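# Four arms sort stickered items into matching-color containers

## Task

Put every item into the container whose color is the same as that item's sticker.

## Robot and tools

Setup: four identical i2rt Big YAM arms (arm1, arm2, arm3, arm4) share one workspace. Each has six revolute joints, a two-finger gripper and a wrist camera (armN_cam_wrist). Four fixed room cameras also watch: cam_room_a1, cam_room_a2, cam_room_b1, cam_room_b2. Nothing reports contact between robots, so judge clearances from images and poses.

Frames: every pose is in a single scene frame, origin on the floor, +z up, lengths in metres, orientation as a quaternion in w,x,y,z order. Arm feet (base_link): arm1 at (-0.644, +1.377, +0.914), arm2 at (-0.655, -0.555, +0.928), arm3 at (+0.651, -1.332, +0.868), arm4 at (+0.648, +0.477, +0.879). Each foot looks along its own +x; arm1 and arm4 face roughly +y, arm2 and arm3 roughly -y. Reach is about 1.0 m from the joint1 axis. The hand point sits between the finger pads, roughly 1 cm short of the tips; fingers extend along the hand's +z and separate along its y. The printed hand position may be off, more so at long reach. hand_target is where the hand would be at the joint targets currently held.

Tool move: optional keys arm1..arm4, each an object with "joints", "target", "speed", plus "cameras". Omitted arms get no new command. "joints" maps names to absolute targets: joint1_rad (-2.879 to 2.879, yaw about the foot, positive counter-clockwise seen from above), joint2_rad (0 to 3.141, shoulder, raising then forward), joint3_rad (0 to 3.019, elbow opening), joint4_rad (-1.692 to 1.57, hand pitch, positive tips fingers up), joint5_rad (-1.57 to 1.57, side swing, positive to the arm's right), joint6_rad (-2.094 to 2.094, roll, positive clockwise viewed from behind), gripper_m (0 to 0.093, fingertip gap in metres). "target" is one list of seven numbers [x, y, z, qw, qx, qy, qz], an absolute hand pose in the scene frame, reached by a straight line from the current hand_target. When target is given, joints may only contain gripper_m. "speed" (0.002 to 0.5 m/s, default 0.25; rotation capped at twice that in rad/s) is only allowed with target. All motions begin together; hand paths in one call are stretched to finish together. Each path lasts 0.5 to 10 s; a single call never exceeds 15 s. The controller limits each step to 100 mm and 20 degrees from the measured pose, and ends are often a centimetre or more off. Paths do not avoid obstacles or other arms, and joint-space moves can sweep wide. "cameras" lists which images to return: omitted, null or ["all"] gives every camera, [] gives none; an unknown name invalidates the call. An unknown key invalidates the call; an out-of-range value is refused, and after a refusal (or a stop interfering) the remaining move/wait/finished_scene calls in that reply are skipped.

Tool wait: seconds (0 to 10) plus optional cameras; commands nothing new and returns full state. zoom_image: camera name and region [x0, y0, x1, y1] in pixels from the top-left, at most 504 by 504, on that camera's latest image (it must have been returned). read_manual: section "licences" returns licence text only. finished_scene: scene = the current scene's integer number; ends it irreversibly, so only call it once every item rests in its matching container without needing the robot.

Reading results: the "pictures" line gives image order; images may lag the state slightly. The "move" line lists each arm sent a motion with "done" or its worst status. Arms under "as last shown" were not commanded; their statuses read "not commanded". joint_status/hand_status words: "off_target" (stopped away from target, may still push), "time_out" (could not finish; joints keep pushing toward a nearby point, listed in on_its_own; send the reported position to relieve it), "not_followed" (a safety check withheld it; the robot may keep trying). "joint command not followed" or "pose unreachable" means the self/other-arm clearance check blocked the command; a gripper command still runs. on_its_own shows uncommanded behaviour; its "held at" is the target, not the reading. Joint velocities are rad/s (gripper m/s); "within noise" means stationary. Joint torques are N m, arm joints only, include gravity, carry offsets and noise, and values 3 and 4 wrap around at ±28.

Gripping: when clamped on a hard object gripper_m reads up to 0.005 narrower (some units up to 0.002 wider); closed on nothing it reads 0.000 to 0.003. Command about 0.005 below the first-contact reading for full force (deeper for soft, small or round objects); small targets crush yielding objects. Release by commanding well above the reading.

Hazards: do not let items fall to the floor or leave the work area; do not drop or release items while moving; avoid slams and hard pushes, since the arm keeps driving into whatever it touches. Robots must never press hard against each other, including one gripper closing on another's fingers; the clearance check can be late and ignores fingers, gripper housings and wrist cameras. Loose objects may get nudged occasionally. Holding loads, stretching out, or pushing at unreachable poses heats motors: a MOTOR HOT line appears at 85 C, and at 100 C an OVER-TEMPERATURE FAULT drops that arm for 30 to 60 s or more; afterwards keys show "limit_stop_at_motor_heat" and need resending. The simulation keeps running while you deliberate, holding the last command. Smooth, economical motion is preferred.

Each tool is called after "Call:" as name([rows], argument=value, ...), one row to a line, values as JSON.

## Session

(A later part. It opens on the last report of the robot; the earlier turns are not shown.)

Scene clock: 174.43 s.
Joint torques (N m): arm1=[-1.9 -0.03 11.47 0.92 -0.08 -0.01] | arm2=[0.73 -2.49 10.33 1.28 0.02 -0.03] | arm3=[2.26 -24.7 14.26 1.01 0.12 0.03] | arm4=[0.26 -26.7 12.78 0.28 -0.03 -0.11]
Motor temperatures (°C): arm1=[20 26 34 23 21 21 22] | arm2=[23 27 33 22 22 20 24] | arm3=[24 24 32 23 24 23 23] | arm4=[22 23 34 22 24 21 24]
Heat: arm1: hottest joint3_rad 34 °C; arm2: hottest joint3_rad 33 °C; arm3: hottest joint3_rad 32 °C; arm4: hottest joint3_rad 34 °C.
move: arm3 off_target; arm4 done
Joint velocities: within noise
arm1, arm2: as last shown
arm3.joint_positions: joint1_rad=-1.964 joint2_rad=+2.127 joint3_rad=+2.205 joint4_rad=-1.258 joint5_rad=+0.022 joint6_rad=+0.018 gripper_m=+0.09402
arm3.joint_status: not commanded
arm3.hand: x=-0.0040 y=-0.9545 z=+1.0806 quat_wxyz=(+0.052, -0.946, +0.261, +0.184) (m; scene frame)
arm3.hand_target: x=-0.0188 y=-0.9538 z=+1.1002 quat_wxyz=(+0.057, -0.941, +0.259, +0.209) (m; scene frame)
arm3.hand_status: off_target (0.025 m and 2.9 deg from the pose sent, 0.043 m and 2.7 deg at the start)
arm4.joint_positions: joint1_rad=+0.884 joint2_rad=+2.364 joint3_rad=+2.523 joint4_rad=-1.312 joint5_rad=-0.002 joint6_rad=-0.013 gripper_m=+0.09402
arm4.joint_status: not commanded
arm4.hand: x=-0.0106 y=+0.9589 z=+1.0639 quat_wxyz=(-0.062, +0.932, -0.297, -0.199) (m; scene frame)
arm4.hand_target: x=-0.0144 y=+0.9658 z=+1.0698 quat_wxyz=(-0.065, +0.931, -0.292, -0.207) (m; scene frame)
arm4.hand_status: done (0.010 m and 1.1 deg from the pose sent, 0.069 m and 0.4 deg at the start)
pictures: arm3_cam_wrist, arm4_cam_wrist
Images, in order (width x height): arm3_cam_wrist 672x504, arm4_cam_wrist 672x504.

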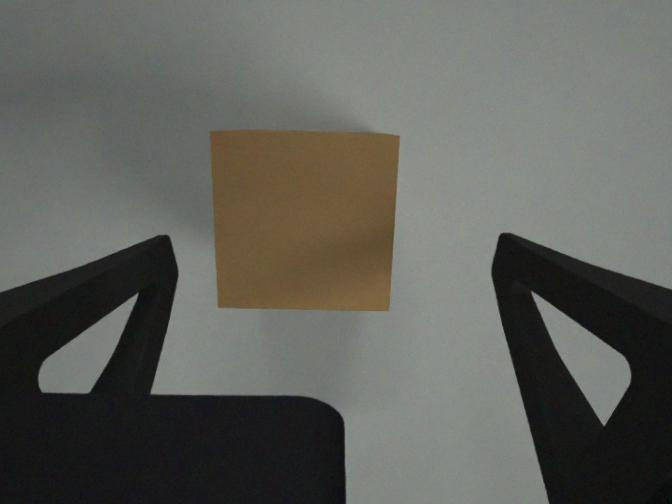

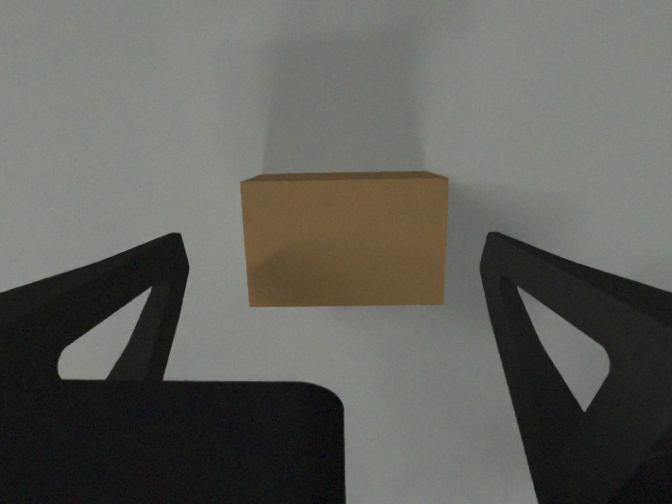

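Call:
move(arm3={"target":[-0.016,-0.959,1.06,-0.0574,0.941,-0.259,-0.208],"speed":0.12}, arm4={"target":[-0.013,0.968,1.03,-0.0646,0.931,-0.292,-0.206],"speed":0.12}, cameras=["arm3_cam_wrist","arm4_cam_wrist"])

Scene clock: 182.80 s.
Joint torques (N m): arm1=[-2.96 0.03 11.33 0.85 -0.04 -0.06] | arm2=[0.67 -2.61 10.36 1.28 0.02 -0.03] | arm3=[2.55 -26.81 9.54 1.35 0.13 0.03] | arm4=[0.38 -29.63 9.39 1.18 -0.03 -0.08]
Motor temperatures (°C): arm1=[20 25 34 23 21 21 22] | arm2=[23 26 33 22 22 20 24] | arm3=[24 25 33 23 24 23 23] | arm4=[22 25 34 22 24 21 24]
Heat: arm1: hottest joint3_rad 34 °C; arm2: hottest joint3_rad 33 °C; arm3: hottest joint3_rad 33 °C; arm4: hottest joint3_rad 34 °C.
move: arm3 off_target; arm4 done
Joint velocities: within noise
arm1, arm2: as last shown
arm3.joint_positions: joint1_rad=-1.964 joint2_rad=+2.123 joint3_rad=+2.113 joint4_rad=-1.143 joint5_rad=+0.023 joint6_rad=+0.021 gripper_m=+0.09402
arm3.joint_status: not commanded
arm3.hand: x=-0.0091 y=-0.9517 z=+1.0501 quat_wxyz=(+0.055, -0.943, +0.262, +0.196) (m; scene frame)
arm3.hand_target: x=-0.0158 y=-0.9592 z=+1.0601 quat_wxyz=(+0.057, -0.941, +0.259, +0.208) (m; scene frame)
arm3.hand_status: off_target (0.014 m and 1.5 deg from the pose sent, 0.024 m and 2.9 deg at the start)
arm4.joint_positions: joint1_rad=+0.884 joint2_rad=+2.364 joint3_rad=+2.418 joint4_rad=-1.217 joint5_rad=-0.004 joint6_rad=-0.017 gripper_m=+0.09402
arm4.joint_status: not commanded
arm4.hand: x=-0.0126 y=+0.9602 z=+1.0235 quat_wxyz=(-0.060, +0.933, -0.296, -0.195) (m; scene frame)
arm4.hand_target: x=-0.0128 y=+0.9679 z=+1.0299 quat_wxyz=(-0.065, +0.932, -0.292, -0.206) (m; scene frame)
arm4.hand_status: done (0.010 m and 1.5 deg from the pose sent, 0.035 m and 1.1 deg at the start)
pictures: arm3_cam_wrist, arm4_cam_wrist
Images, in order (width x height): arm3_cam_wrist 672x504, arm4_cam_wrist 672x504.

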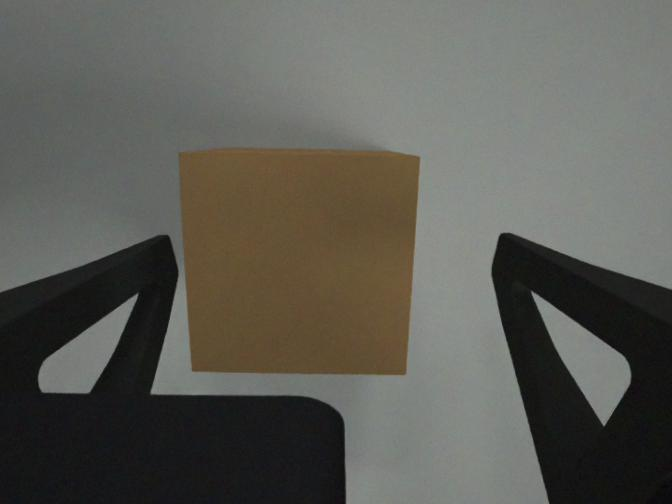

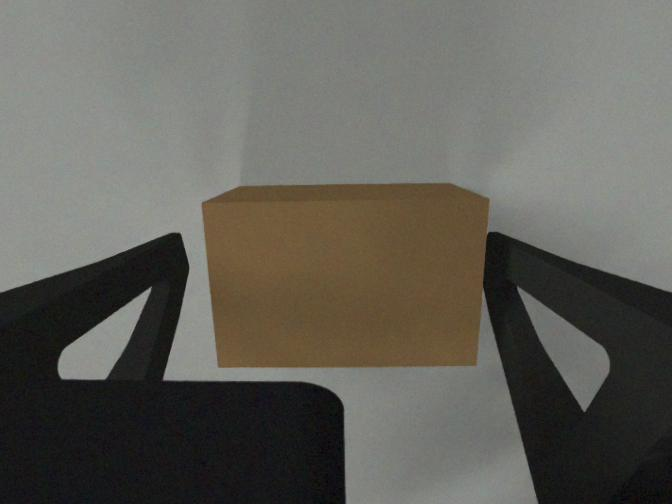

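Call:
move(arm3={"target":[-0.019,-0.969,1.058,-0.0574,0.941,-0.259,-0.208],"speed":0.08}, arm4={"joints":{"gripper_m":0.05}}, cameras=["arm3_cam_wrist","arm4_cam_wrist"])

Scene clock: 187.60 s.
Joint torques (N m): arm1=[-3.25 -0.09 11.25 0.94 -0.05 -0.03] | arm2=[0.73 -2.67 10.36 1.29 0.01 -0.02] | arm3=[2.2 -27.16 8.98 1.36 0.14 0.03] | arm4=[0.09 -29.57 9.4 1.25 -0.02 -0.1]
Motor temperatures (°C): arm1=[20 25 34 23 21 21 22] | arm2=[23 26 32 22 22 20 23] | arm3=[24 25 33 23 24 23 23] | arm4=[22 25 35 22 24 21 24]
Heat: arm1: hottest joint3_rad 34 °C; arm2: hottest joint3_rad 32 °C; arm3: hottest joint3_rad 33 °C; arm4: hottest joint3_rad 35 °C.
move: arm3 off_target; arm4 off_target
Joint velocities: within noise
arm1, arm2: as last shown
arm3.joint_positions: joint1_rad=-1.947 joint2_rad=+2.123 joint3_rad=+2.102 joint4_rad=-1.134 joint5_rad=+0.030 joint6_rad=+0.034 gripper_m=+0.09402
arm3.joint_status: not commanded
arm3.hand: x=-0.0144 y=-0.9621 z=+1.0459 quat_wxyz=(+0.055, -0.944, +0.261, +0.195) (m; scene frame)
arm3.hand_target: x=-0.0189 y=-0.9690 z=+1.0578 quat_wxyz=(+0.057, -0.941, +0.259, +0.208) (m; scene frame)
arm3.hand_status: off_target (0.015 m and 1.5 deg from the pose sent, 0.022 m and 1.5 deg at the start)
arm4.joint_positions: joint1_rad=+0.884 joint2_rad=+2.364 joint3_rad=+2.418 joint4_rad=-1.216 joint5_rad=-0.005 joint6_rad=-0.018 gripper_m=+0.06948
arm4.joint_status: gripper_m off_target (ended at +0.06950, target +0.05000)
arm4.hand: x=-0.0128 y=+0.9601 z=+1.0236 quat_wxyz=(-0.060, +0.933, -0.295, -0.195) (m; scene frame)
arm4.hand_target: x=-0.0129 y=+0.9678 z=+1.0299 quat_wxyz=(-0.065, +0.932, -0.292, -0.206) (m; scene frame)
arm4.hand_status: not commanded
pictures: arm3_cam_wrist, arm4_cam_wrist
Images, in order (width x height): arm3_cam_wrist 672x504, arm4_cam_wrist 672x504.

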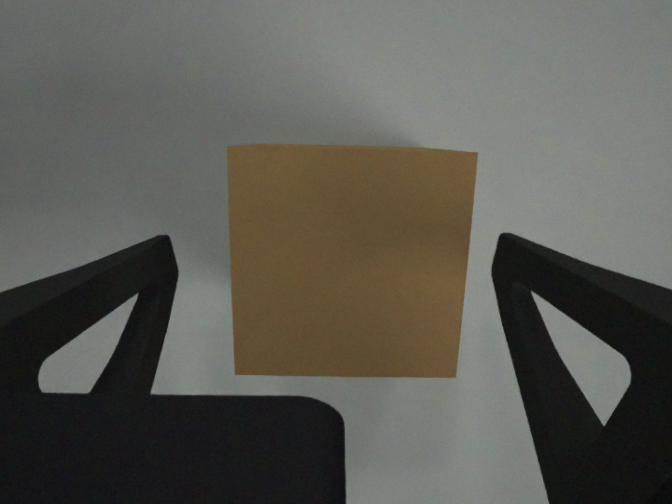

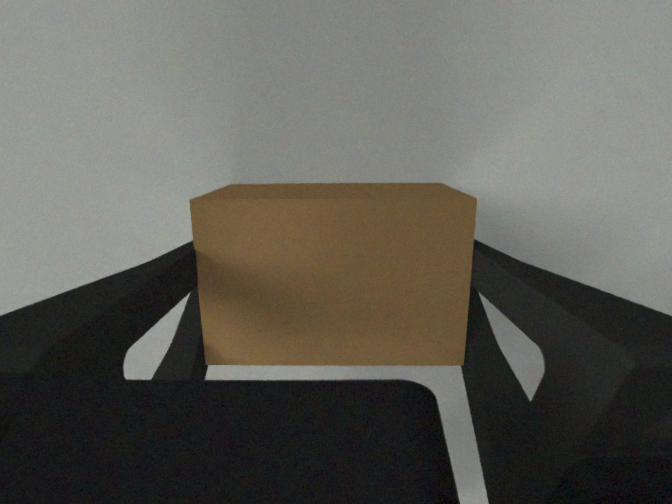

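Call:
move(arm3={"target":[-0.019,-0.969,1.046,-0.0574,0.941,-0.259,-0.208],"speed":0.08}, arm4={"target":[0.01,0.935,1.13,-0.077,0.922,-0.289,-0.247],"speed":0.2}, cameras=[])

Call:
move(arm3={"joints":{"gripper_m":0.035}}, arm4={"target":[0.38,0.665,1.22,-0.077,0.922,-0.289,-0.247],"speed":0.35}, cameras=["arm3_cam_wrist","arm4_cam_wrist"])

Call:
move(arm3={"target":[0.01,-0.95,1.13,-0.0688,0.931,-0.2566,-0.25],"speed":0.2}, arm4={"joints":{"joint1_rad":-1.19}}, cameras=["arm3_cam_wrist","arm4_cam_wrist"])

Call:
move(arm3={"target":[0.37,-1.165,1.22,-0.0688,0.931,-0.2566,-0.25],"speed":0.35}, arm4={"target":[1.1,0.687,0.97,0.13,0,0.991,0],"speed":0.35}, cameras=["arm3_cam_wrist","arm4_cam_wrist"])

Scene clock: 211.43 s.
Joint torques (N m): arm1=[-2.14 -0.09 11.3 0.75 -0.03 -0.07] | arm2=[0.67 -2.61 10.36 1.28 0.02 -0.03] | arm3=[2.32 -27.16 8.88 1.36 0.13 0.02] | arm4=[1.61 -25.58 9.66 1.35 0.16 0.08]
Motor temperatures (°C): arm1=[20 25 34 23 21 21 22] | arm2=[23 26 32 22 22 20 23] | arm3=[24 25 31 23 24 23 23] | arm4=[22 28 37 22 24 21 26]
Heat: arm1: hottest joint3_rad 34 °C; arm2: hottest joint3_rad 32 °C; arm3: hottest joint3_rad 31 °C; arm4: hottest joint3_rad 37 °C.
move: arm3 off_target; arm4 done
Joint velocities: within noise
arm1, arm2: as last shown
arm3.joint_positions: joint1_rad=-1.947 joint2_rad=+2.123 joint3_rad=+2.074 joint4_rad=-1.103 joint5_rad=+0.030 joint6_rad=+0.035 gripper_m=+0.09402
arm3.joint_status: not commanded
arm3.hand: x=-0.0144 y=-0.9623 z=+1.0355 quat_wxyz=(+0.055, -0.943, +0.261, +0.196) (m; scene frame)
arm3.hand_target: x=-0.0189 y=-0.9690 z=+1.0459 quat_wxyz=(+0.057, -0.941, +0.259, +0.208) (m; scene frame)
arm3.hand_status: off_target (0.013 m and 1.4 deg from the pose sent, 0.008 m and 1.5 deg at the start)
arm4.joint_positions: joint1_rad=+0.886 joint2_rad=+2.134 joint3_rad=+2.270 joint4_rad=-1.196 joint5_rad=-0.005 joint6_rad=-0.018 gripper_m=+0.06948
arm4.joint_status: not commanded
arm4.hand: x=+0.0178 y=+0.9364 z=+1.1320 quat_wxyz=(-0.076, +0.923, -0.291, -0.242) (m; scene frame)
arm4.hand_target: x=+0.0102 y=+0.9350 z=+1.1301 quat_wxyz=(-0.077, +0.922, -0.289, -0.247) (m; scene frame)
arm4.hand_status: done (0.008 m and 0.7 deg from the pose sent, 0.112 m and 6.4 deg at the start)
pictures: none
No camera images: "cameras" was empty.

Scene clock: 213.63 s.
Joint torques (N m): arm1=[-3.19 -0.15 11.38 1.09 -0.05 -0.04] | arm2=[0.73 -2.55 10.36 1.24 0.01 -0.03] | arm3=[2.32 -27.28 8.92 1.36 0.11 0.01] | arm4=[1.55 -3.72 9.16 0.44 0.22 0.15]
Motor temperatures (°C): arm1=[20 25 34 23 21 21 22] | arm2=[23 25 32 22 22 20 23] | arm3=[24 25 31 23 24 23 23] | arm4=[22 28 37 22 24 21 26]
Heat: arm1: hottest joint3_rad 34 °C; arm2: hottest joint3_rad 32 °C; arm3: hottest joint3_rad 31 °C; arm4: hottest joint3_rad 37 °C.
move: arm3 off_target; arm4 done
Joint velocities: within noise
arm1, arm2: as last shown
arm3.joint_positions: joint1_rad=-1.947 joint2_rad=+2.123 joint3_rad=+2.074 joint4_rad=-1.103 joint5_rad=+0.030 joint6_rad=+0.035 gripper_m=+0.05305
arm3.joint_status: gripper_m off_target (ended at +0.05308, target +0.03500)
arm3.hand: x=-0.0144 y=-0.9622 z=+1.0355 quat_wxyz=(+0.056, -0.943, +0.261, +0.197) (m; scene frame)
arm3.hand_target: x=-0.0189 y=-0.9690 z=+1.0459 quat_wxyz=(+0.057, -0.941, +0.259, +0.208) (m; scene frame)
arm3.hand_status: not commanded
arm4.joint_positions: joint1_rad=+0.907 joint2_rad=+0.873 joint3_rad=+1.110 joint4_rad=-1.270 joint5_rad=+0.004 joint6_rad=-0.010 gripper_m=+0.06948
arm4.joint_status: not commanded
arm4.hand: x=+0.3812 y=+0.6666 z=+1.2228 quat_wxyz=(-0.081, +0.921, -0.285, -0.254) (m; scene frame)
arm4.hand_target: x=+0.3800 y=+0.6650 z=+1.2200 quat_wxyz=(-0.077, +0.922, -0.289, -0.247) (m; scene frame)
arm4.hand_status: done (0.003 m and 1.0 deg from the pose sent, 0.461 m and 0.7 deg at the start)
pictures: arm3_cam_wrist, arm4_cam_wrist
Images, in order (width x height): arm3_cam_wrist 672x504, arm4_cam_wrist 672x504.

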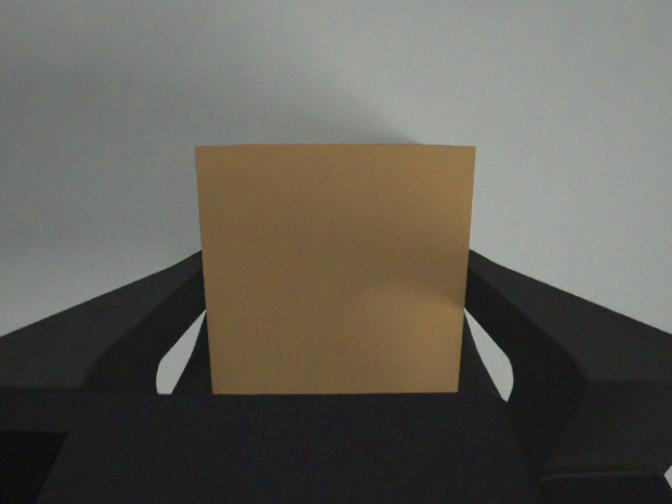

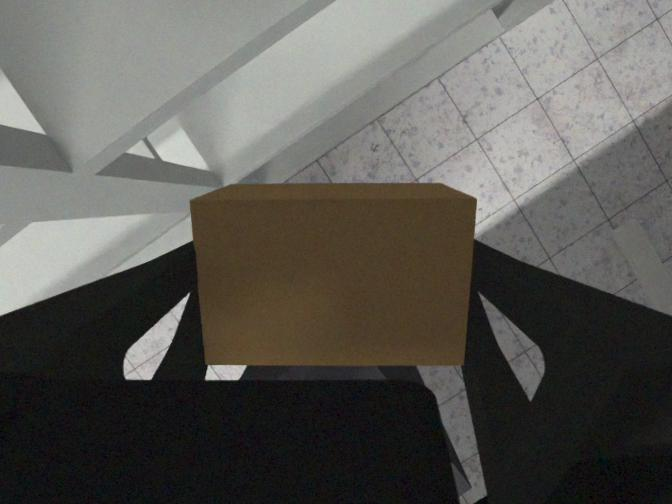

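Scene clock: 215.67 s.
Joint torques (N m): arm1=[-2.32 -0.44 11.25 0.85 -0.04 -0.06] | arm2=[0.67 -2.67 10.36 1.26 0.02 -0.02] | arm3=[0.91 -23.88 11 0.77 -0.07 -0.12] | arm4=[1.32 -4.42 9.11 0.49 0.09 0.15]
Motor temperatures (°C): arm1=[20 25 34 23 21 21 22] | arm2=[23 25 32 22 22 20 23] | arm3=[24 25 31 23 24 23 23] | arm4=[22 28 36 22 24 21 26]
Heat: arm1: hottest joint3_rad 34 °C; arm2: hottest joint3_rad 32 °C; arm3: hottest joint3_rad 31 °C; arm4: hottest joint3_rad 36 °C.
move: arm3 done; arm4 done
Joint velocities: within noise
arm1.joint_positions: joint1_rad=-2.252 joint2_rad=+0.787 joint3_rad=+0.987 joint4_rad=-1.218 joint5_rad=-0.013 joint6_rad=-0.002 gripper_m=+0.09390
arm1.joint_status: not commanded
arm1.hand: x=-0.3875 y=+1.2021 z=+1.2226 quat_wxyz=(-0.254, -0.287, -0.920, +0.077) (m; scene frame)
arm1.hand_target: x=-0.3900 y=+1.2000 z=+1.2200 quat_wxyz=(-0.247, -0.289, -0.922, +0.077) (m; scene frame)
arm1.hand_status: not commanded
arm2: as last shown
arm3.joint_positions: joint1_rad=-1.969 joint2_rad=+1.987 joint3_rad=+2.057 joint4_rad=-1.115 joint5_rad=+0.017 joint6_rad=+0.009 gripper_m=+0.05305
arm3.joint_status: not commanded
arm3.hand: x=+0.0086 y=-0.9572 z=+1.1248 quat_wxyz=(+0.067, -0.932, +0.256, +0.247) (m; scene frame)
arm3.hand_target: x=+0.0101 y=-0.9500 z=+1.1300 quat_wxyz=(+0.069, -0.931, +0.257, +0.250) (m; scene frame)
arm3.hand_status: done (0.009 m and 0.4 deg from the pose sent, 0.098 m and 6.5 deg at the start)
arm4.joint_positions: joint1_rad=-1.190 joint2_rad=+0.880 joint3_rad=+1.110 joint4_rad=-1.270 joint5_rad=+0.009 joint6_rad=-0.007 gripper_m=+0.06951
arm4.joint_status: all done
arm4.hand: x=+0.9484 y=+0.6163 z=+1.2182 quat_wxyz=(-0.255, +0.212, -0.942, -0.051) (m; scene frame)
arm4.hand_target: x=+0.9471 y=+0.6156 z=+1.2174 quat_wxyz=(-0.250, +0.207, -0.945, -0.052) (m; scene frame)
arm4.hand_status: not commanded
pictures: arm3_cam_wrist, arm4_cam_wrist
Images, in order (width x height): arm3_cam_wrist 672x504, arm4_cam_wrist 672x504.

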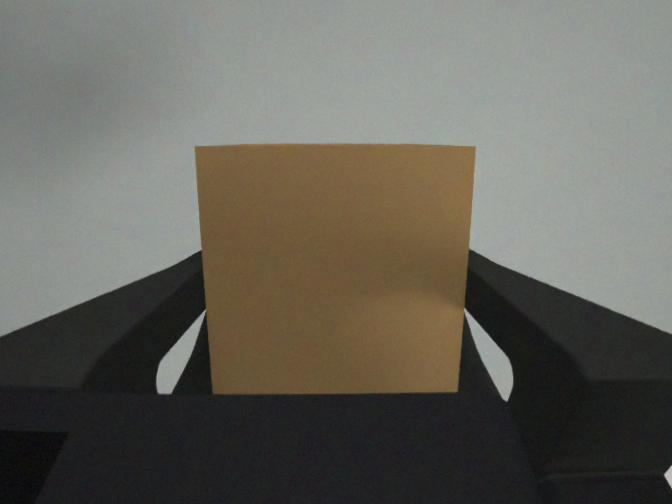

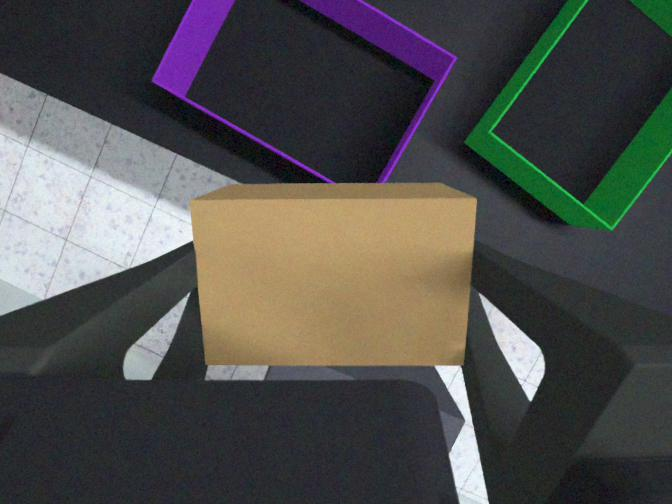

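Scene clock: 217.77 s.
Joint torques (N m): arm1=[-2.9 -0.15 11.21 0.83 -0.03 -0.04] | arm2=[0.67 -2.61 10.37 1.29 0.01 -0.03] | arm3=[2.14 -4.13 9.21 0.85 0.12 0.02] | arm4=[1.44 -15.27 10.88 0.73 0.32 0.16]
Motor temperatures (°C): arm1=[20 24 34 23 21 21 22] | arm2=[23 25 32 22 22 20 23] | arm3=[24 26 30 23 24 23 23] | arm4=[22 28 36 22 24 21 26]
Heat: arm1: hottest joint3_rad 34 °C; arm2: hottest joint3_rad 32 °C; arm3: hottest joint3_rad 30 °C; arm4: hottest joint3_rad 36 °C.
move: arm3 done; arm4 off_target
Joint velocities: within noise
arm1: as last shown
arm1.hand: x=-0.3875 y=+1.2021 z=+1.2226 quat_wxyz=(-0.254, -0.287, -0.920, +0.078) (m; scene frame)
arm2.joint_positions: joint1_rad=+0.916 joint2_rad=+0.761 joint3_rad=+0.948 joint4_rad=-1.194 joint5_rad=+0.002 joint6_rad=+0.007 gripper_m=+0.08493
arm2.joint_status: not commanded
arm2.hand: x=-0.3975 y=-0.7113 z=+1.2318 quat_wxyz=(-0.268, -0.260, -0.925, +0.072) (m; scene frame)
arm2.hand_target: x=-0.4002 y=-0.7099 z=+1.2202 quat_wxyz=(-0.250, -0.257, -0.931, +0.069) (m; scene frame)
arm2.hand_status: not commanded
arm3.joint_positions: joint1_rad=-1.969 joint2_rad=+0.871 joint3_rad=+1.148 joint4_rad=-1.305 joint5_rad=+0.022 joint6_rad=+0.012 gripper_m=+0.05305
arm3.joint_status: not commanded
arm3.hand: x=+0.3711 y=-1.1621 z=+1.2229 quat_wxyz=(+0.071, -0.929, +0.258, +0.254) (m; scene frame)
arm3.hand_target: x=+0.3701 y=-1.1650 z=+1.2200 quat_wxyz=(+0.069, -0.931, +0.257, +0.250) (m; scene frame)
arm3.hand_status: done (0.004 m and 0.6 deg from the pose sent, 0.428 m and 0.5 deg at the start)
arm4.joint_positions: joint1_rad=-1.160 joint2_rad=+1.595 joint3_rad=+1.070 joint4_rad=-0.868 joint5_rad=+0.113 joint6_rad=+0.448 gripper_m=+0.06952
arm4.joint_status: not commanded
arm4.hand: x=+1.0793 y=+0.6729 z=+0.9515 quat_wxyz=(-0.102, +0.005, -0.995, +0.013) (m; scene frame)
arm4.hand_target: x=+1.0987 y=+0.6865 z=+0.9706 quat_wxyz=(-0.130, +0.000, -0.992, +0.000) (m; scene frame)
arm4.hand_status: off_target (0.031 m and 3.6 deg from the pose sent, 0.299 m and 29.4 deg at the start)
pictures: arm3_cam_wrist, arm4_cam_wrist
Images, in order (width x height): arm3_cam_wrist 672x504, arm4_cam_wrist 672x504.

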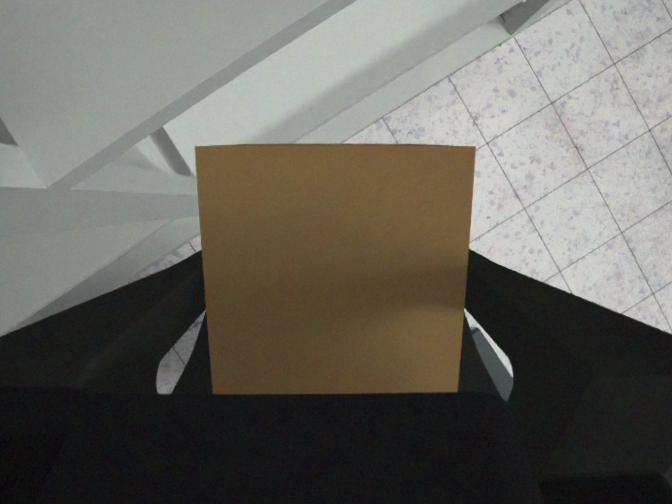

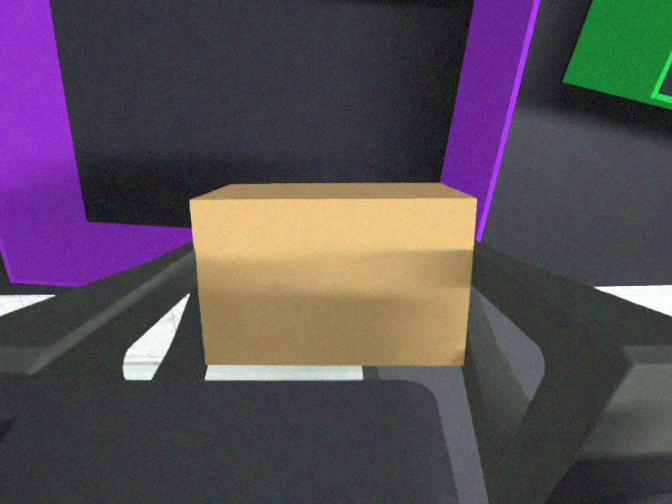

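Call:
move(arm3={"joints":{"joint1_rad":1.05}}, arm4={"target":[1.105,0.735,0.9,0.13,0,0.991,0],"speed":0.25}, cameras=["arm3_cam_wrist","arm4_cam_wrist"])

Call:
move(arm3={"target":[1.135,-1.69,0.97,0.13,0,0.991,0],"speed":0.35}, cameras=["arm3_cam_wrist"])

Scene clock: 229.67 s.
Joint torques (N m): arm1=[-3.08 -0.91 11.17 1.02 -0.1 -0.07] | arm2=[0.73 -2.67 10.41 1.28 0.01 -0.03] | arm3=[1.85 -5.01 9.18 0.87 0.14 0] | arm4=[0.21 -17.14 9.72 0.79 0.32 0.19]
Motor temperatures (°C): arm1=[20 24 34 23 21 21 22] | arm2=[23 25 32 22 22 20 23] | arm3=[24 25 30 23 24 23 24] | arm4=[22 27 36 22 24 21 26]
Heat: arm1: hottest joint3_rad 34 °C; arm2: hottest joint3_rad 32 °C; arm3: hottest joint3_rad 30 °C; arm4: hottest joint3_rad 36 °C.
move: arm3 done; arm4 off_target
Joint velocities: within noise
arm1, arm2: as last shown
arm3.joint_positions: joint1_rad=+1.041 joint2_rad=+0.882 joint3_rad=+1.148 joint4_rad=-1.305 joint5_rad=+0.022 joint6_rad=+0.014 gripper_m=+0.05309
arm3.joint_status: all done
arm3.hand: x=+0.9080 y=-1.5279 z=+1.2252 quat_wxyz=(-0.249, -0.316, -0.910, +0.098) (m; scene frame)
arm3.hand_target: x=+0.9072 y=-1.5241 z=+1.2256 quat_wxyz=(-0.249, -0.314, -0.911, +0.098) (m; scene frame)
arm3.hand_status: not commanded
arm4.joint_positions: joint1_rad=-1.064 joint2_rad=+1.764 joint3_rad=+1.082 joint4_rad=-0.720 joint5_rad=+0.133 joint6_rad=+0.530 gripper_m=+0.06952
arm4.joint_status: not commanded
arm4.hand: x=+1.0822 y=+0.7240 z=+0.8840 quat_wxyz=(-0.104, +0.011, -0.994, +0.014) (m; scene frame)
arm4.hand_target: x=+1.1040 y=+0.7345 z=+0.9007 quat_wxyz=(-0.130, +0.000, -0.992, +0.000) (m; scene frame)
arm4.hand_status: off_target (0.030 m and 3.6 deg from the pose sent, 0.085 m and 3.6 deg at the start)
pictures: arm3_cam_wrist, arm4_cam_wrist
Images, in order (width x height): arm3_cam_wrist 672x504, arm4_cam_wrist 672x504.

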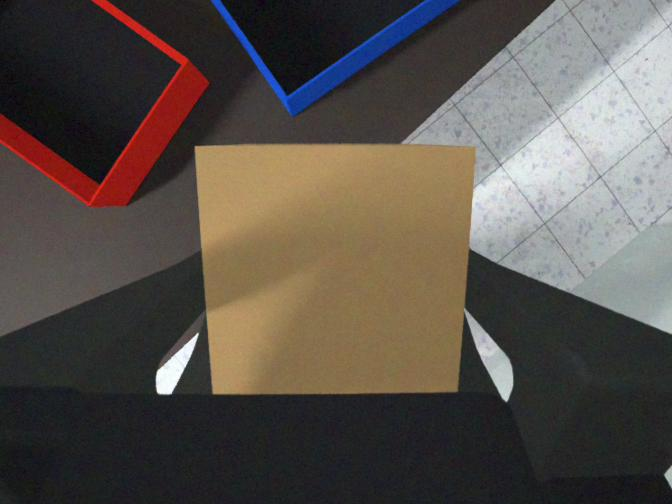

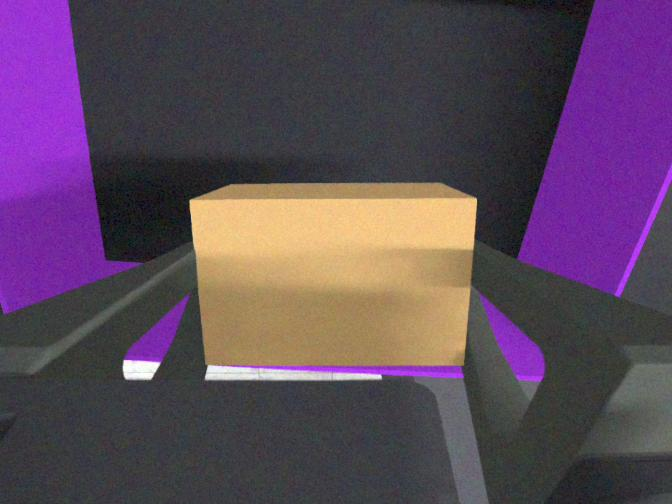

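Scene clock: 231.67 s.
Joint torques (N m): arm1=[-3.25 0.26 11.21 0.81 -0.05 -0.06] | arm2=[0.67 -2.67 10.36 1.25 0.02 -0.03] | arm3=[0.15 -21.13 12.6 -0.06 -0.26 -0.13] | arm4=[0.67 -17.2 9.73 0.69 0.35 0.15]
Motor temperatures (°C): arm1=[20 24 34 23 21 21 22] | arm2=[23 25 32 22 22 20 23] | arm3=[24 25 30 23 24 23 24] | arm4=[22 26 36 22 24 21 26]
Heat: arm1: hottest joint3_rad 34 °C; arm2: hottest joint3_rad 32 °C; arm3: hottest joint3_rad 30 °C; arm4: hottest joint3_rad 36 °C.
move: arm3 off_target
Joint velocities: within noise
arm1, arm2, arm4: as last shown
arm3.joint_positions: joint1_rad=+1.018 joint2_rad=+1.881 joint3_rad=+1.449 joint4_rad=-1.002 joint5_rad=-0.170 joint6_rad=-0.661 gripper_m=+0.05310
arm3.joint_status: not commanded
arm3.hand: x=+1.1239 y=-1.6714 z=+0.9423 quat_wxyz=(-0.107, +0.000, -0.994, -0.018) (m; scene frame)
arm3.hand_target: x=+1.1338 y=-1.6891 z=+0.9702 quat_wxyz=(-0.130, +0.000, -0.992, +0.000) (m; scene frame)
arm3.hand_status: off_target (0.035 m and 3.4 deg from the pose sent, 0.378 m and 41.5 deg at the start)
pictures: arm3_cam_wrist
Images, in order (width x height): arm3_cam_wrist 672x504.

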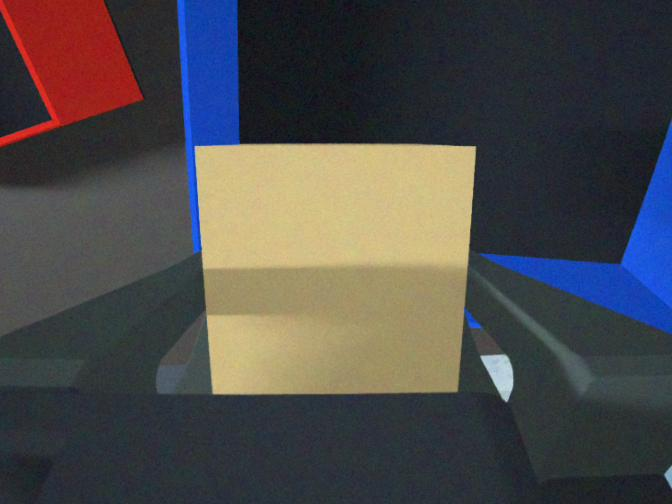

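Call:
move(arm3={"target":[1.13,-1.755,0.89,0.13,0,0.991,0],"speed":0.25}, arm4={"target":[1.12,0.745,0.81,0.13,0,0.991,0],"speed":0.15}, cameras=["arm3_cam_wrist","arm4_cam_wrist"])

Scene clock: 239.03 s.
Joint torques (N m): arm1=[-2.32 -0.5 11.3 0.96 -0.03 -0.08] | arm2=[0.79 -2.61 10.4 1.25 0.01 -0.03] | arm3=[0.62 -22.24 11.89 0.69 -0.28 -0.15] | arm4=[0.26 -17.67 8.29 0.8 0.34 0.17]
Motor temperatures (°C): arm1=[20 24 34 23 21 21 22] | arm2=[23 25 32 22 22 20 23] | arm3=[24 25 31 23 24 23 24] | arm4=[22 26 36 22 24 21 26]
Heat: arm1: hottest joint3_rad 34 °C; arm2: hottest joint3_rad 32 °C; arm3: hottest joint3_rad 31 °C; arm4: hottest joint3_rad 36 °C.
move: arm3 off_target; arm4 off_target
Joint velocities: within noise
arm1, arm2: as last shown
arm3.joint_positions: joint1_rad=+0.925 joint2_rad=+2.052 joint3_rad=+1.513 joint4_rad=-0.914 joint5_rad=-0.187 joint6_rad=-0.748 gripper_m=+0.05310
arm3.joint_status: not commanded
arm3.hand: x=+1.1147 y=-1.7343 z=+0.8709 quat_wxyz=(-0.107, -0.003, -0.994, -0.021) (m; scene frame)
arm3.hand_target: x=+1.1289 y=-1.7541 z=+0.8908 quat_wxyz=(-0.130, +0.000, -0.992, +0.000) (m; scene frame)
arm3.hand_status: off_target (0.032 m and 3.6 deg from the pose sent, 0.099 m and 3.3 deg at the start)
arm4.joint_positions: joint1_rad=-1.064 joint2_rad=+1.952 joint3_rad=+1.094 joint4_rad=-0.525 joint5_rad=+0.133 joint6_rad=+0.531 gripper_m=+0.06952
arm4.joint_status: not commanded
arm4.hand: x=+1.1007 y=+0.7355 z=+0.8040 quat_wxyz=(-0.112, +0.010, -0.994, +0.010) (m; scene frame)
arm4.hand_target: x=+1.1194 y=+0.7447 z=+0.8108 quat_wxyz=(-0.130, +0.000, -0.991, +0.000) (m; scene frame)
arm4.hand_status: off_target (0.022 m and 2.6 deg from the pose sent, 0.086 m and 3.6 deg at the start)
pictures: arm3_cam_wrist, arm4_cam_wrist
Images, in order (width x height): arm3_cam_wrist 672x504, arm4_cam_wrist 672x504.

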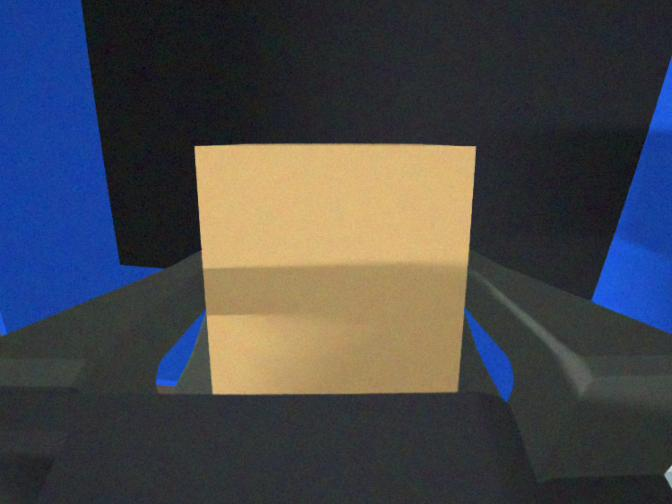

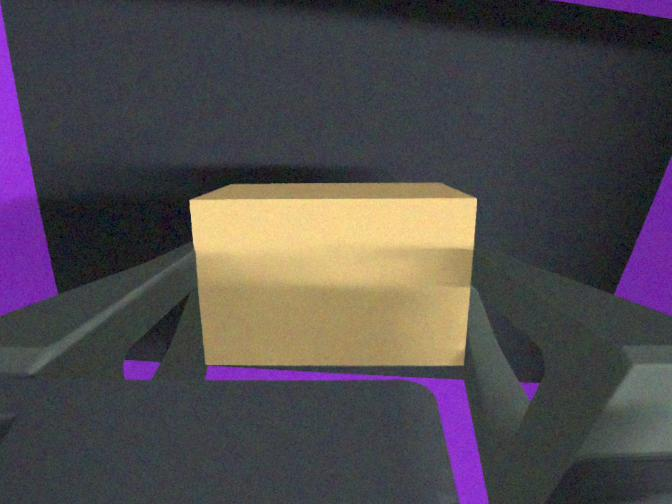

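Call:
move(arm3={"target":[1.148,-1.758,0.81,0.13,0,0.991,0],"speed":0.15}, arm4={"target":[1.125,0.745,0.775,0.13,0,0.991,0],"speed":0.08}, cameras=[])

Call:
move(arm3={"target":[1.148,-1.758,0.785,0.13,0,0.991,0],"speed":0.08}, arm4={"target":[1.125,0.745,0.761,0.13,0,0.991,0],"speed":0.06}, cameras=["arm3_cam_wrist","arm4_cam_wrist"])

Call:
move(arm3={"target":[1.148,-1.758,0.769,0.13,0,0.991,0],"speed":0.06}, arm4={"target":[1.125,0.745,0.75,0.13,0,0.991,0],"speed":0.06}, cameras=["arm3_cam_wrist","arm4_cam_wrist"])

Scene clock: 246.37 s.
Joint torques (N m): arm1=[-2.61 -0.5 11.3 0.96 -0.06 -0.01] | arm2=[0.62 -2.61 10.39 1.25 0.02 -0.03] | arm3=[1.67 -23 10.95 0.69 -0.2 0.01] | arm4=[0.03 -17.67 7.76 0.81 0.31 0.12]
Motor temperatures (°C): arm1=[20 24 34 23 21 21 22] | arm2=[23 25 32 22 22 20 23] | arm3=[24 26 30 23 24 23 24] | arm4=[22 26 35 22 24 21 26]
Heat: arm1: hottest joint3_rad 34 °C; arm2: hottest joint3_rad 32 °C; arm3: hottest joint3_rad 30 °C; arm4: hottest joint3_rad 35 °C.
move: arm3 off_target; arm4 off_target
Joint velocities: within noise
arm1, arm2: as last shown
arm3.joint_positions: joint1_rad=+0.925 joint2_rad=+2.197 joint3_rad=+1.526 joint4_rad=-0.777 joint5_rad=-0.187 joint6_rad=-0.745 gripper_m=+0.05310
arm3.joint_status: not commanded
arm3.hand: x=+1.1251 y=-1.7453 z=+0.7929 quat_wxyz=(-0.109, -0.004, -0.994, -0.019) (m; scene frame)
arm3.hand_target: x=+1.1471 y=-1.7571 z=+0.8108 quat_wxyz=(-0.130, +0.000, -0.991, +0.000) (m; scene frame)
arm3.hand_status: off_target (0.031 m and 3.3 deg from the pose sent, 0.073 m and 3.6 deg at the start)
arm4.joint_positions: joint1_rad=-1.064 joint2_rad=+2.023 joint3_rad=+1.104 joint4_rad=-0.454 joint5_rad=+0.133 joint6_rad=+0.532 gripper_m=+0.06952
arm4.joint_status: not commanded
arm4.hand: x=+1.1061 y=+0.7389 z=+0.7739 quat_wxyz=(-0.116, +0.009, -0.993, +0.007) (m; scene frame)
arm4.hand_target: x=+1.1245 y=+0.7447 z=+0.7756 quat_wxyz=(-0.130, +0.000, -0.991, +0.000) (m; scene frame)
arm4.hand_status: off_target (0.020 m and 2.1 deg from the pose sent, 0.039 m and 2.6 deg at the start)
pictures: none
No camera images: "cameras" was empty.

Scene clock: 247.40 s.
Joint torques (N m): arm1=[-2.61 0.03 11.23 0.73 -0.07 -0.08] | arm2=[0.73 -2.67 10.36 1.28 0.02 -0.03] | arm3=[1.9 -22.12 10.47 0.79 -0.18 0.02] | arm4=[0.32 -17.2 7.68 0.79 0.31 0.12]
Motor temperatures (°C): arm1=[20 24 34 23 21 21 22] | arm2=[23 25 32 22 22 20 23] | arm3=[24 26 31 23 24 23 24] | arm4=[22 26 35 22 24 21 26]
Heat: arm1: hottest joint3_rad 34 °C; arm2: hottest joint3_rad 32 °C; arm3: hottest joint3_rad 31 °C; arm4: hottest joint3_rad 35 °C.
move: arm3 off_target; arm4 off_target
Joint velocities: within noise
arm1, arm2: as last shown
arm3.joint_positions: joint1_rad=+0.925 joint2_rad=+2.223 joint3_rad=+1.526 joint4_rad=-0.733 joint5_rad=-0.187 joint6_rad=-0.745 gripper_m=+0.05310
arm3.joint_status: not commanded
arm3.hand: x=+1.1286 y=-1.7489 z=+0.7781 quat_wxyz=(-0.115, -0.003, -0.993, -0.013) (m; scene frame)
arm3.hand_target: x=+1.1474 y=-1.7574 z=+0.7856 quat_wxyz=(-0.130, +0.000, -0.991, +0.000) (m; scene frame)
arm3.hand_status: off_target (0.023 m and 2.3 deg from the pose sent, 0.027 m and 3.3 deg at the start)
arm4.joint_positions: joint1_rad=-1.064 joint2_rad=+2.050 joint3_rad=+1.104 joint4_rad=-0.425 joint5_rad=+0.133 joint6_rad=+0.532 gripper_m=+0.06952
arm4.joint_status: not commanded
arm4.hand: x=+1.1066 y=+0.7392 z=+0.7618 quat_wxyz=(-0.117, +0.009, -0.993, +0.006) (m; scene frame)
arm4.hand_target: x=+1.1244 y=+0.7447 z=+0.7616 quat_wxyz=(-0.130, +0.000, -0.991, +0.000) (m; scene frame)
arm4.hand_status: off_target (0.019 m and 2.0 deg from the pose sent, 0.024 m and 2.1 deg at the start)
pictures: arm3_cam_wrist, arm4_cam_wrist
Images, in order (width x height): arm3_cam_wrist 672x504, arm4_cam_wrist 672x504.

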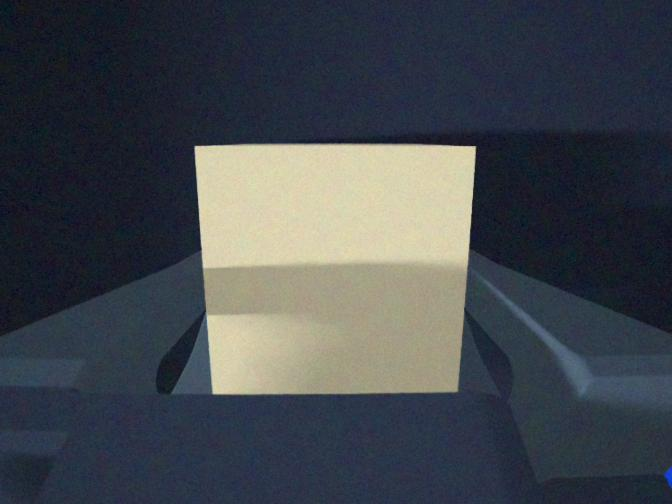

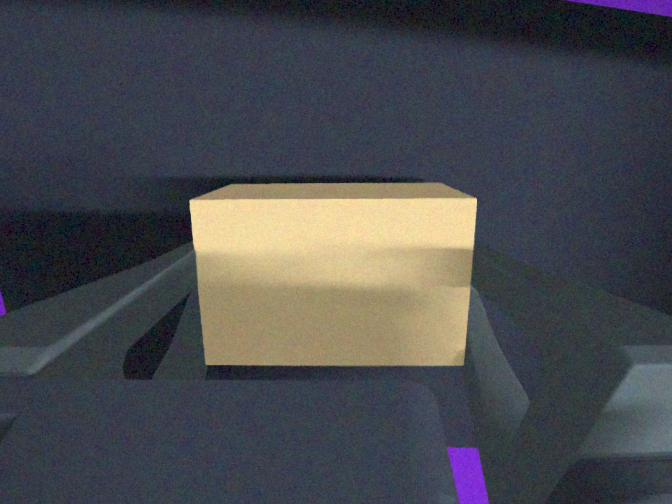

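Scene clock: 248.37 s.
Joint torques (N m): arm1=[-2.08 -0.26 11.32 0.75 -0.05 -0.07] | arm2=[0.67 -2.55 10.39 1.28 0.01 -0.03] | arm3=[1.85 -21.48 10.11 0.73 -0.17 0.02] | arm4=[-0.03 -16.85 7.32 0.83 0.31 0.1]
Motor temperatures (°C): arm1=[20 24 34 23 21 21 22] | arm2=[23 25 32 22 22 20 23] | arm3=[24 26 31 23 24 23 24] | arm4=[22 26 35 22 24 21 26]
Heat: arm1: hottest joint3_rad 34 °C; arm2: hottest joint3_rad 32 °C; arm3: hottest joint3_rad 31 °C; arm4: hottest joint3_rad 35 °C.
move: arm3 off_target; arm4 off_target
Joint velocities: within noise
arm1, arm2: as last shown
arm3.joint_positions: joint1_rad=+0.925 joint2_rad=+2.242 joint3_rad=+1.528 joint4_rad=-0.702 joint5_rad=-0.187 joint6_rad=-0.744 gripper_m=+0.05310
arm3.joint_status: not commanded
arm3.hand: x=+1.1313 y=-1.7515 z=+0.7680 quat_wxyz=(-0.120, -0.003, -0.993, -0.009) (m; scene frame)
arm3.hand_target: x=+1.1475 y=-1.7575 z=+0.7695 quat_wxyz=(-0.130, +0.000, -0.991, +0.000) (m; scene frame)
arm3.hand_status: off_target (0.018 m and 1.6 deg from the pose sent, 0.023 m and 2.3 deg at the start)
arm4.joint_positions: joint1_rad=-1.065 joint2_rad=+2.070 joint3_rad=+1.107 joint4_rad=-0.402 joint5_rad=+0.133 joint6_rad=+0.532 gripper_m=+0.06952
arm4.joint_status: not commanded
arm4.hand: x=+1.1088 y=+0.7404 z=+0.7539 quat_wxyz=(-0.120, +0.009, -0.993, +0.005) (m; scene frame)
arm4.hand_target: x=+1.1246 y=+0.7446 z=+0.7504 quat_wxyz=(-0.130, +0.000, -0.991, +0.000) (m; scene frame)
arm4.hand_status: off_target (0.017 m and 1.7 deg from the pose sent, 0.023 m and 2.0 deg at the start)
pictures: arm3_cam_wrist, arm4_cam_wrist
Images, in order (width x height): arm3_cam_wrist 672x504, arm4_cam_wrist 672x504.

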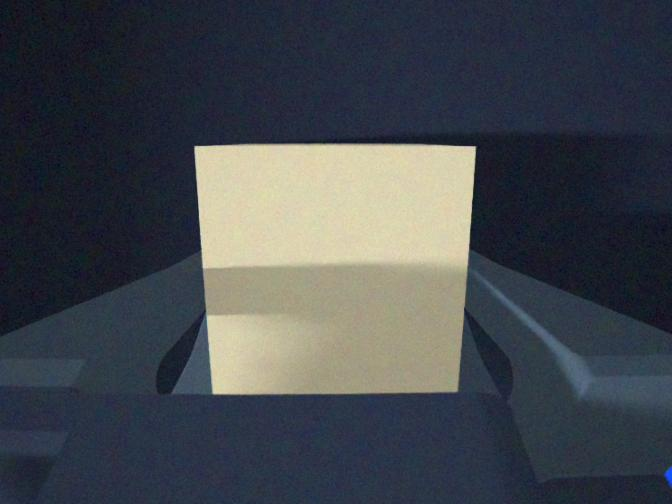

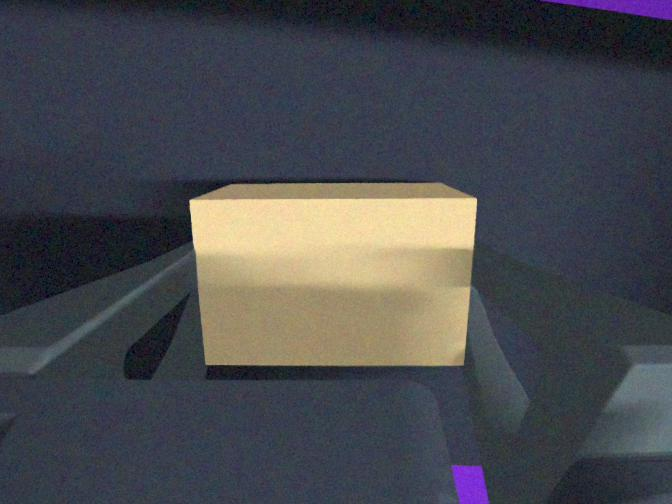

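Call:
move(arm3={"target":[1.148,-1.758,0.76,0.13,0,0.991,0],"speed":0.06}, arm4={"target":[1.125,0.745,0.743,0.13,0,0.991,0],"speed":0.06}, cameras=[])

Call:
move(arm3={"target":[1.148,-1.758,0.752,0.13,0,0.991,0],"speed":0.06}, arm4={"target":[1.125,0.745,0.737,0.13,0,0.991,0],"speed":0.06}, cameras=["arm3_cam_wrist","arm4_cam_wrist"])

Scene clock: 252.60 s.
Joint torques (N m): arm1=[-2.67 -0.21 11.34 0.96 -0.07 -0.07] | arm2=[0.67 -2.67 10.39 1.28 0.01 -0.02] | arm3=[1.85 -20.31 10.02 0.9 -0.17 0.04] | arm4=[0.44 -16.03 7.65 0.95 0.3 0.13]
Motor temperatures (°C): arm1=[20 24 34 23 21 21 22] | arm2=[23 25 32 22 22 20 23] | arm3=[24 26 31 23 24 23 24] | arm4=[22 26 35 22 24 21 26]
Heat: arm1: hottest joint3_rad 34 °C; arm2: hottest joint3_rad 32 °C; arm3: hottest joint3_rad 31 °C; arm4: hottest joint3_rad 35 °C.
move: arm3 off_target; arm4 off_target
Joint velocities: within noise
arm1.joint_positions: joint1_rad=-2.252 joint2_rad=+0.787 joint3_rad=+0.987 joint4_rad=-1.218 joint5_rad=-0.013 joint6_rad=-0.002 gripper_m=+0.09390
arm1.joint_status: not commanded
arm1.hand: x=-0.3875 y=+1.2021 z=+1.2226 quat_wxyz=(-0.254, -0.287, -0.920, +0.078) (m; scene frame)
arm1.hand_target: x=-0.3900 y=+1.2000 z=+1.2200 quat_wxyz=(-0.247, -0.289, -0.922, +0.077) (m; scene frame)
arm1.hand_status: not commanded
arm2: as last shown
arm3.joint_positions: joint1_rad=+0.925 joint2_rad=+2.245 joint3_rad=+1.528 joint4_rad=-0.691 joint5_rad=-0.187 joint6_rad=-0.744 gripper_m=+0.05310
arm3.joint_status: not commanded
arm3.hand: x=+1.1329 y=-1.7530 z=+0.7671 quat_wxyz=(-0.123, -0.003, -0.992, -0.006) (m; scene frame)
arm3.hand_target: x=+1.1474 y=-1.7574 z=+0.7602 quat_wxyz=(-0.130, +0.000, -0.991, +0.000) (m; scene frame)
arm3.hand_status: off_target (0.017 m and 1.0 deg from the pose sent, 0.020 m and 1.6 deg at the start)
arm4.joint_positions: joint1_rad=-1.065 joint2_rad=+2.073 joint3_rad=+1.107 joint4_rad=-0.389 joint5_rad=+0.133 joint6_rad=+0.532 gripper_m=+0.06952
arm4.joint_status: not commanded
arm4.hand: x=+1.1108 y=+0.7416 z=+0.7528 quat_wxyz=(-0.124, +0.008, -0.992, +0.002) (m; scene frame)
arm4.hand_target: x=+1.1243 y=+0.7445 z=+0.7434 quat_wxyz=(-0.130, +0.000, -0.992, +0.000) (m; scene frame)
arm4.hand_status: off_target (0.018 m and 1.2 deg from the pose sent, 0.020 m and 1.7 deg at the start)
pictures: none
No camera images: "cameras" was empty.

Scene clock: 253.57 s.
Joint torques (N m): arm1=[-2.9 0.38 11.26 0.85 -0.07 -0.05] | arm2=[0.79 -2.61 10.36 1.28 0.01 -0.03] | arm3=[1.96 -19.31 9.91 0.96 -0.16 0.02] | arm4=[0.21 -15.56 7.25 1.07 0.3 0.11]
Motor temperatures (°C): arm1=[20 24 34 23 21 21 22] | arm2=[23 25 32 22 22 20 23] | arm3=[24 26 31 23 24 23 24] | arm4=[22 26 35 22 24 21 26]
Heat: arm1: hottest joint3_rad 34 °C; arm2: hottest joint3_rad 32 °C; arm3: hottest joint3_rad 31 °C; arm4: hottest joint3_rad 35 °C.
move: arm3 off_target; arm4 off_target
Joint velocities: within noise
arm1: as last shown
arm2.joint_positions: joint1_rad=+0.916 joint2_rad=+0.761 joint3_rad=+0.948 joint4_rad=-1.194 joint5_rad=+0.002 joint6_rad=+0.007 gripper_m=+0.08493
arm2.joint_status: not commanded
arm2.hand: x=-0.3975 y=-0.7113 z=+1.2318 quat_wxyz=(-0.268, -0.260, -0.925, +0.072) (m; scene frame)
arm2.hand_target: x=-0.4002 y=-0.7099 z=+1.2202 quat_wxyz=(-0.250, -0.257, -0.931, +0.069) (m; scene frame)
arm2.hand_status: not commanded
arm3.joint_positions: joint1_rad=+0.925 joint2_rad=+2.247 joint3_rad=+1.528 joint4_rad=-0.678 joint5_rad=-0.187 joint6_rad=-0.744 gripper_m=+0.05310
arm3.joint_status: not commanded
arm3.hand: x=+1.1347 y=-1.7548 z=+0.7662 quat_wxyz=(-0.127, -0.002, -0.992, -0.002) (m; scene frame)
arm3.hand_target: x=+1.1471 y=-1.7572 z=+0.7523 quat_wxyz=(-0.130, +0.000, -0.992, +0.000) (m; scene frame)
arm3.hand_status: off_target (0.020 m and 0.5 deg from the pose sent, 0.022 m and 1.0 deg at the start)
arm4.joint_positions: joint1_rad=-1.065 joint2_rad=+2.078 joint3_rad=+1.113 joint4_rad=-0.377 joint5_rad=+0.133 joint6_rad=+0.532 gripper_m=+0.06952
arm4.joint_status: not commanded
arm4.hand: x=+1.1146 y=+0.7440 z=+0.7523 quat_wxyz=(-0.129, +0.008, -0.992, -0.001) (m; scene frame)
arm4.hand_target: x=+1.1242 y=+0.7445 z=+0.7374 quat_wxyz=(-0.130, +0.000, -0.992, +0.000) (m; scene frame)
arm4.hand_status: off_target (0.019 m and 0.9 deg from the pose sent, 0.022 m and 1.2 deg at the start)
pictures: arm3_cam_wrist, arm4_cam_wrist
Images, in order (width x height): arm3_cam_wrist 672x504, arm4_cam_wrist 672x504.

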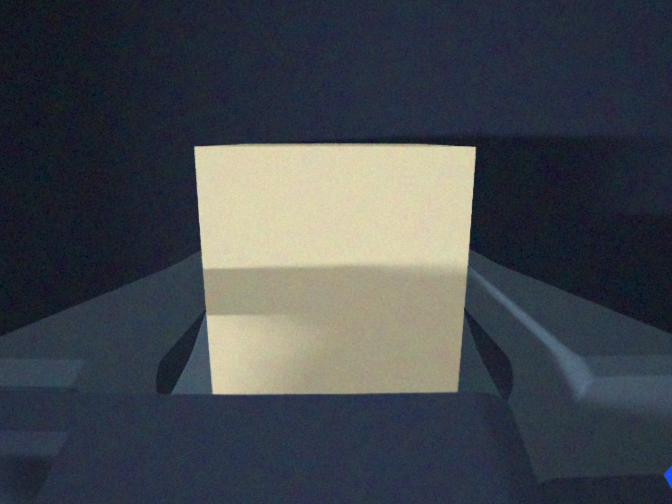

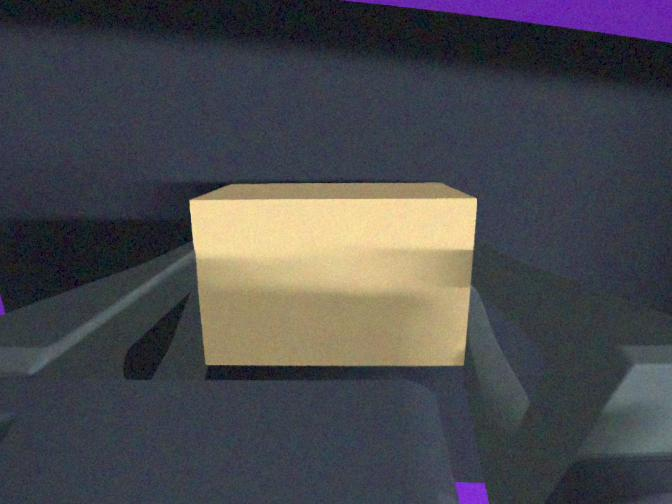

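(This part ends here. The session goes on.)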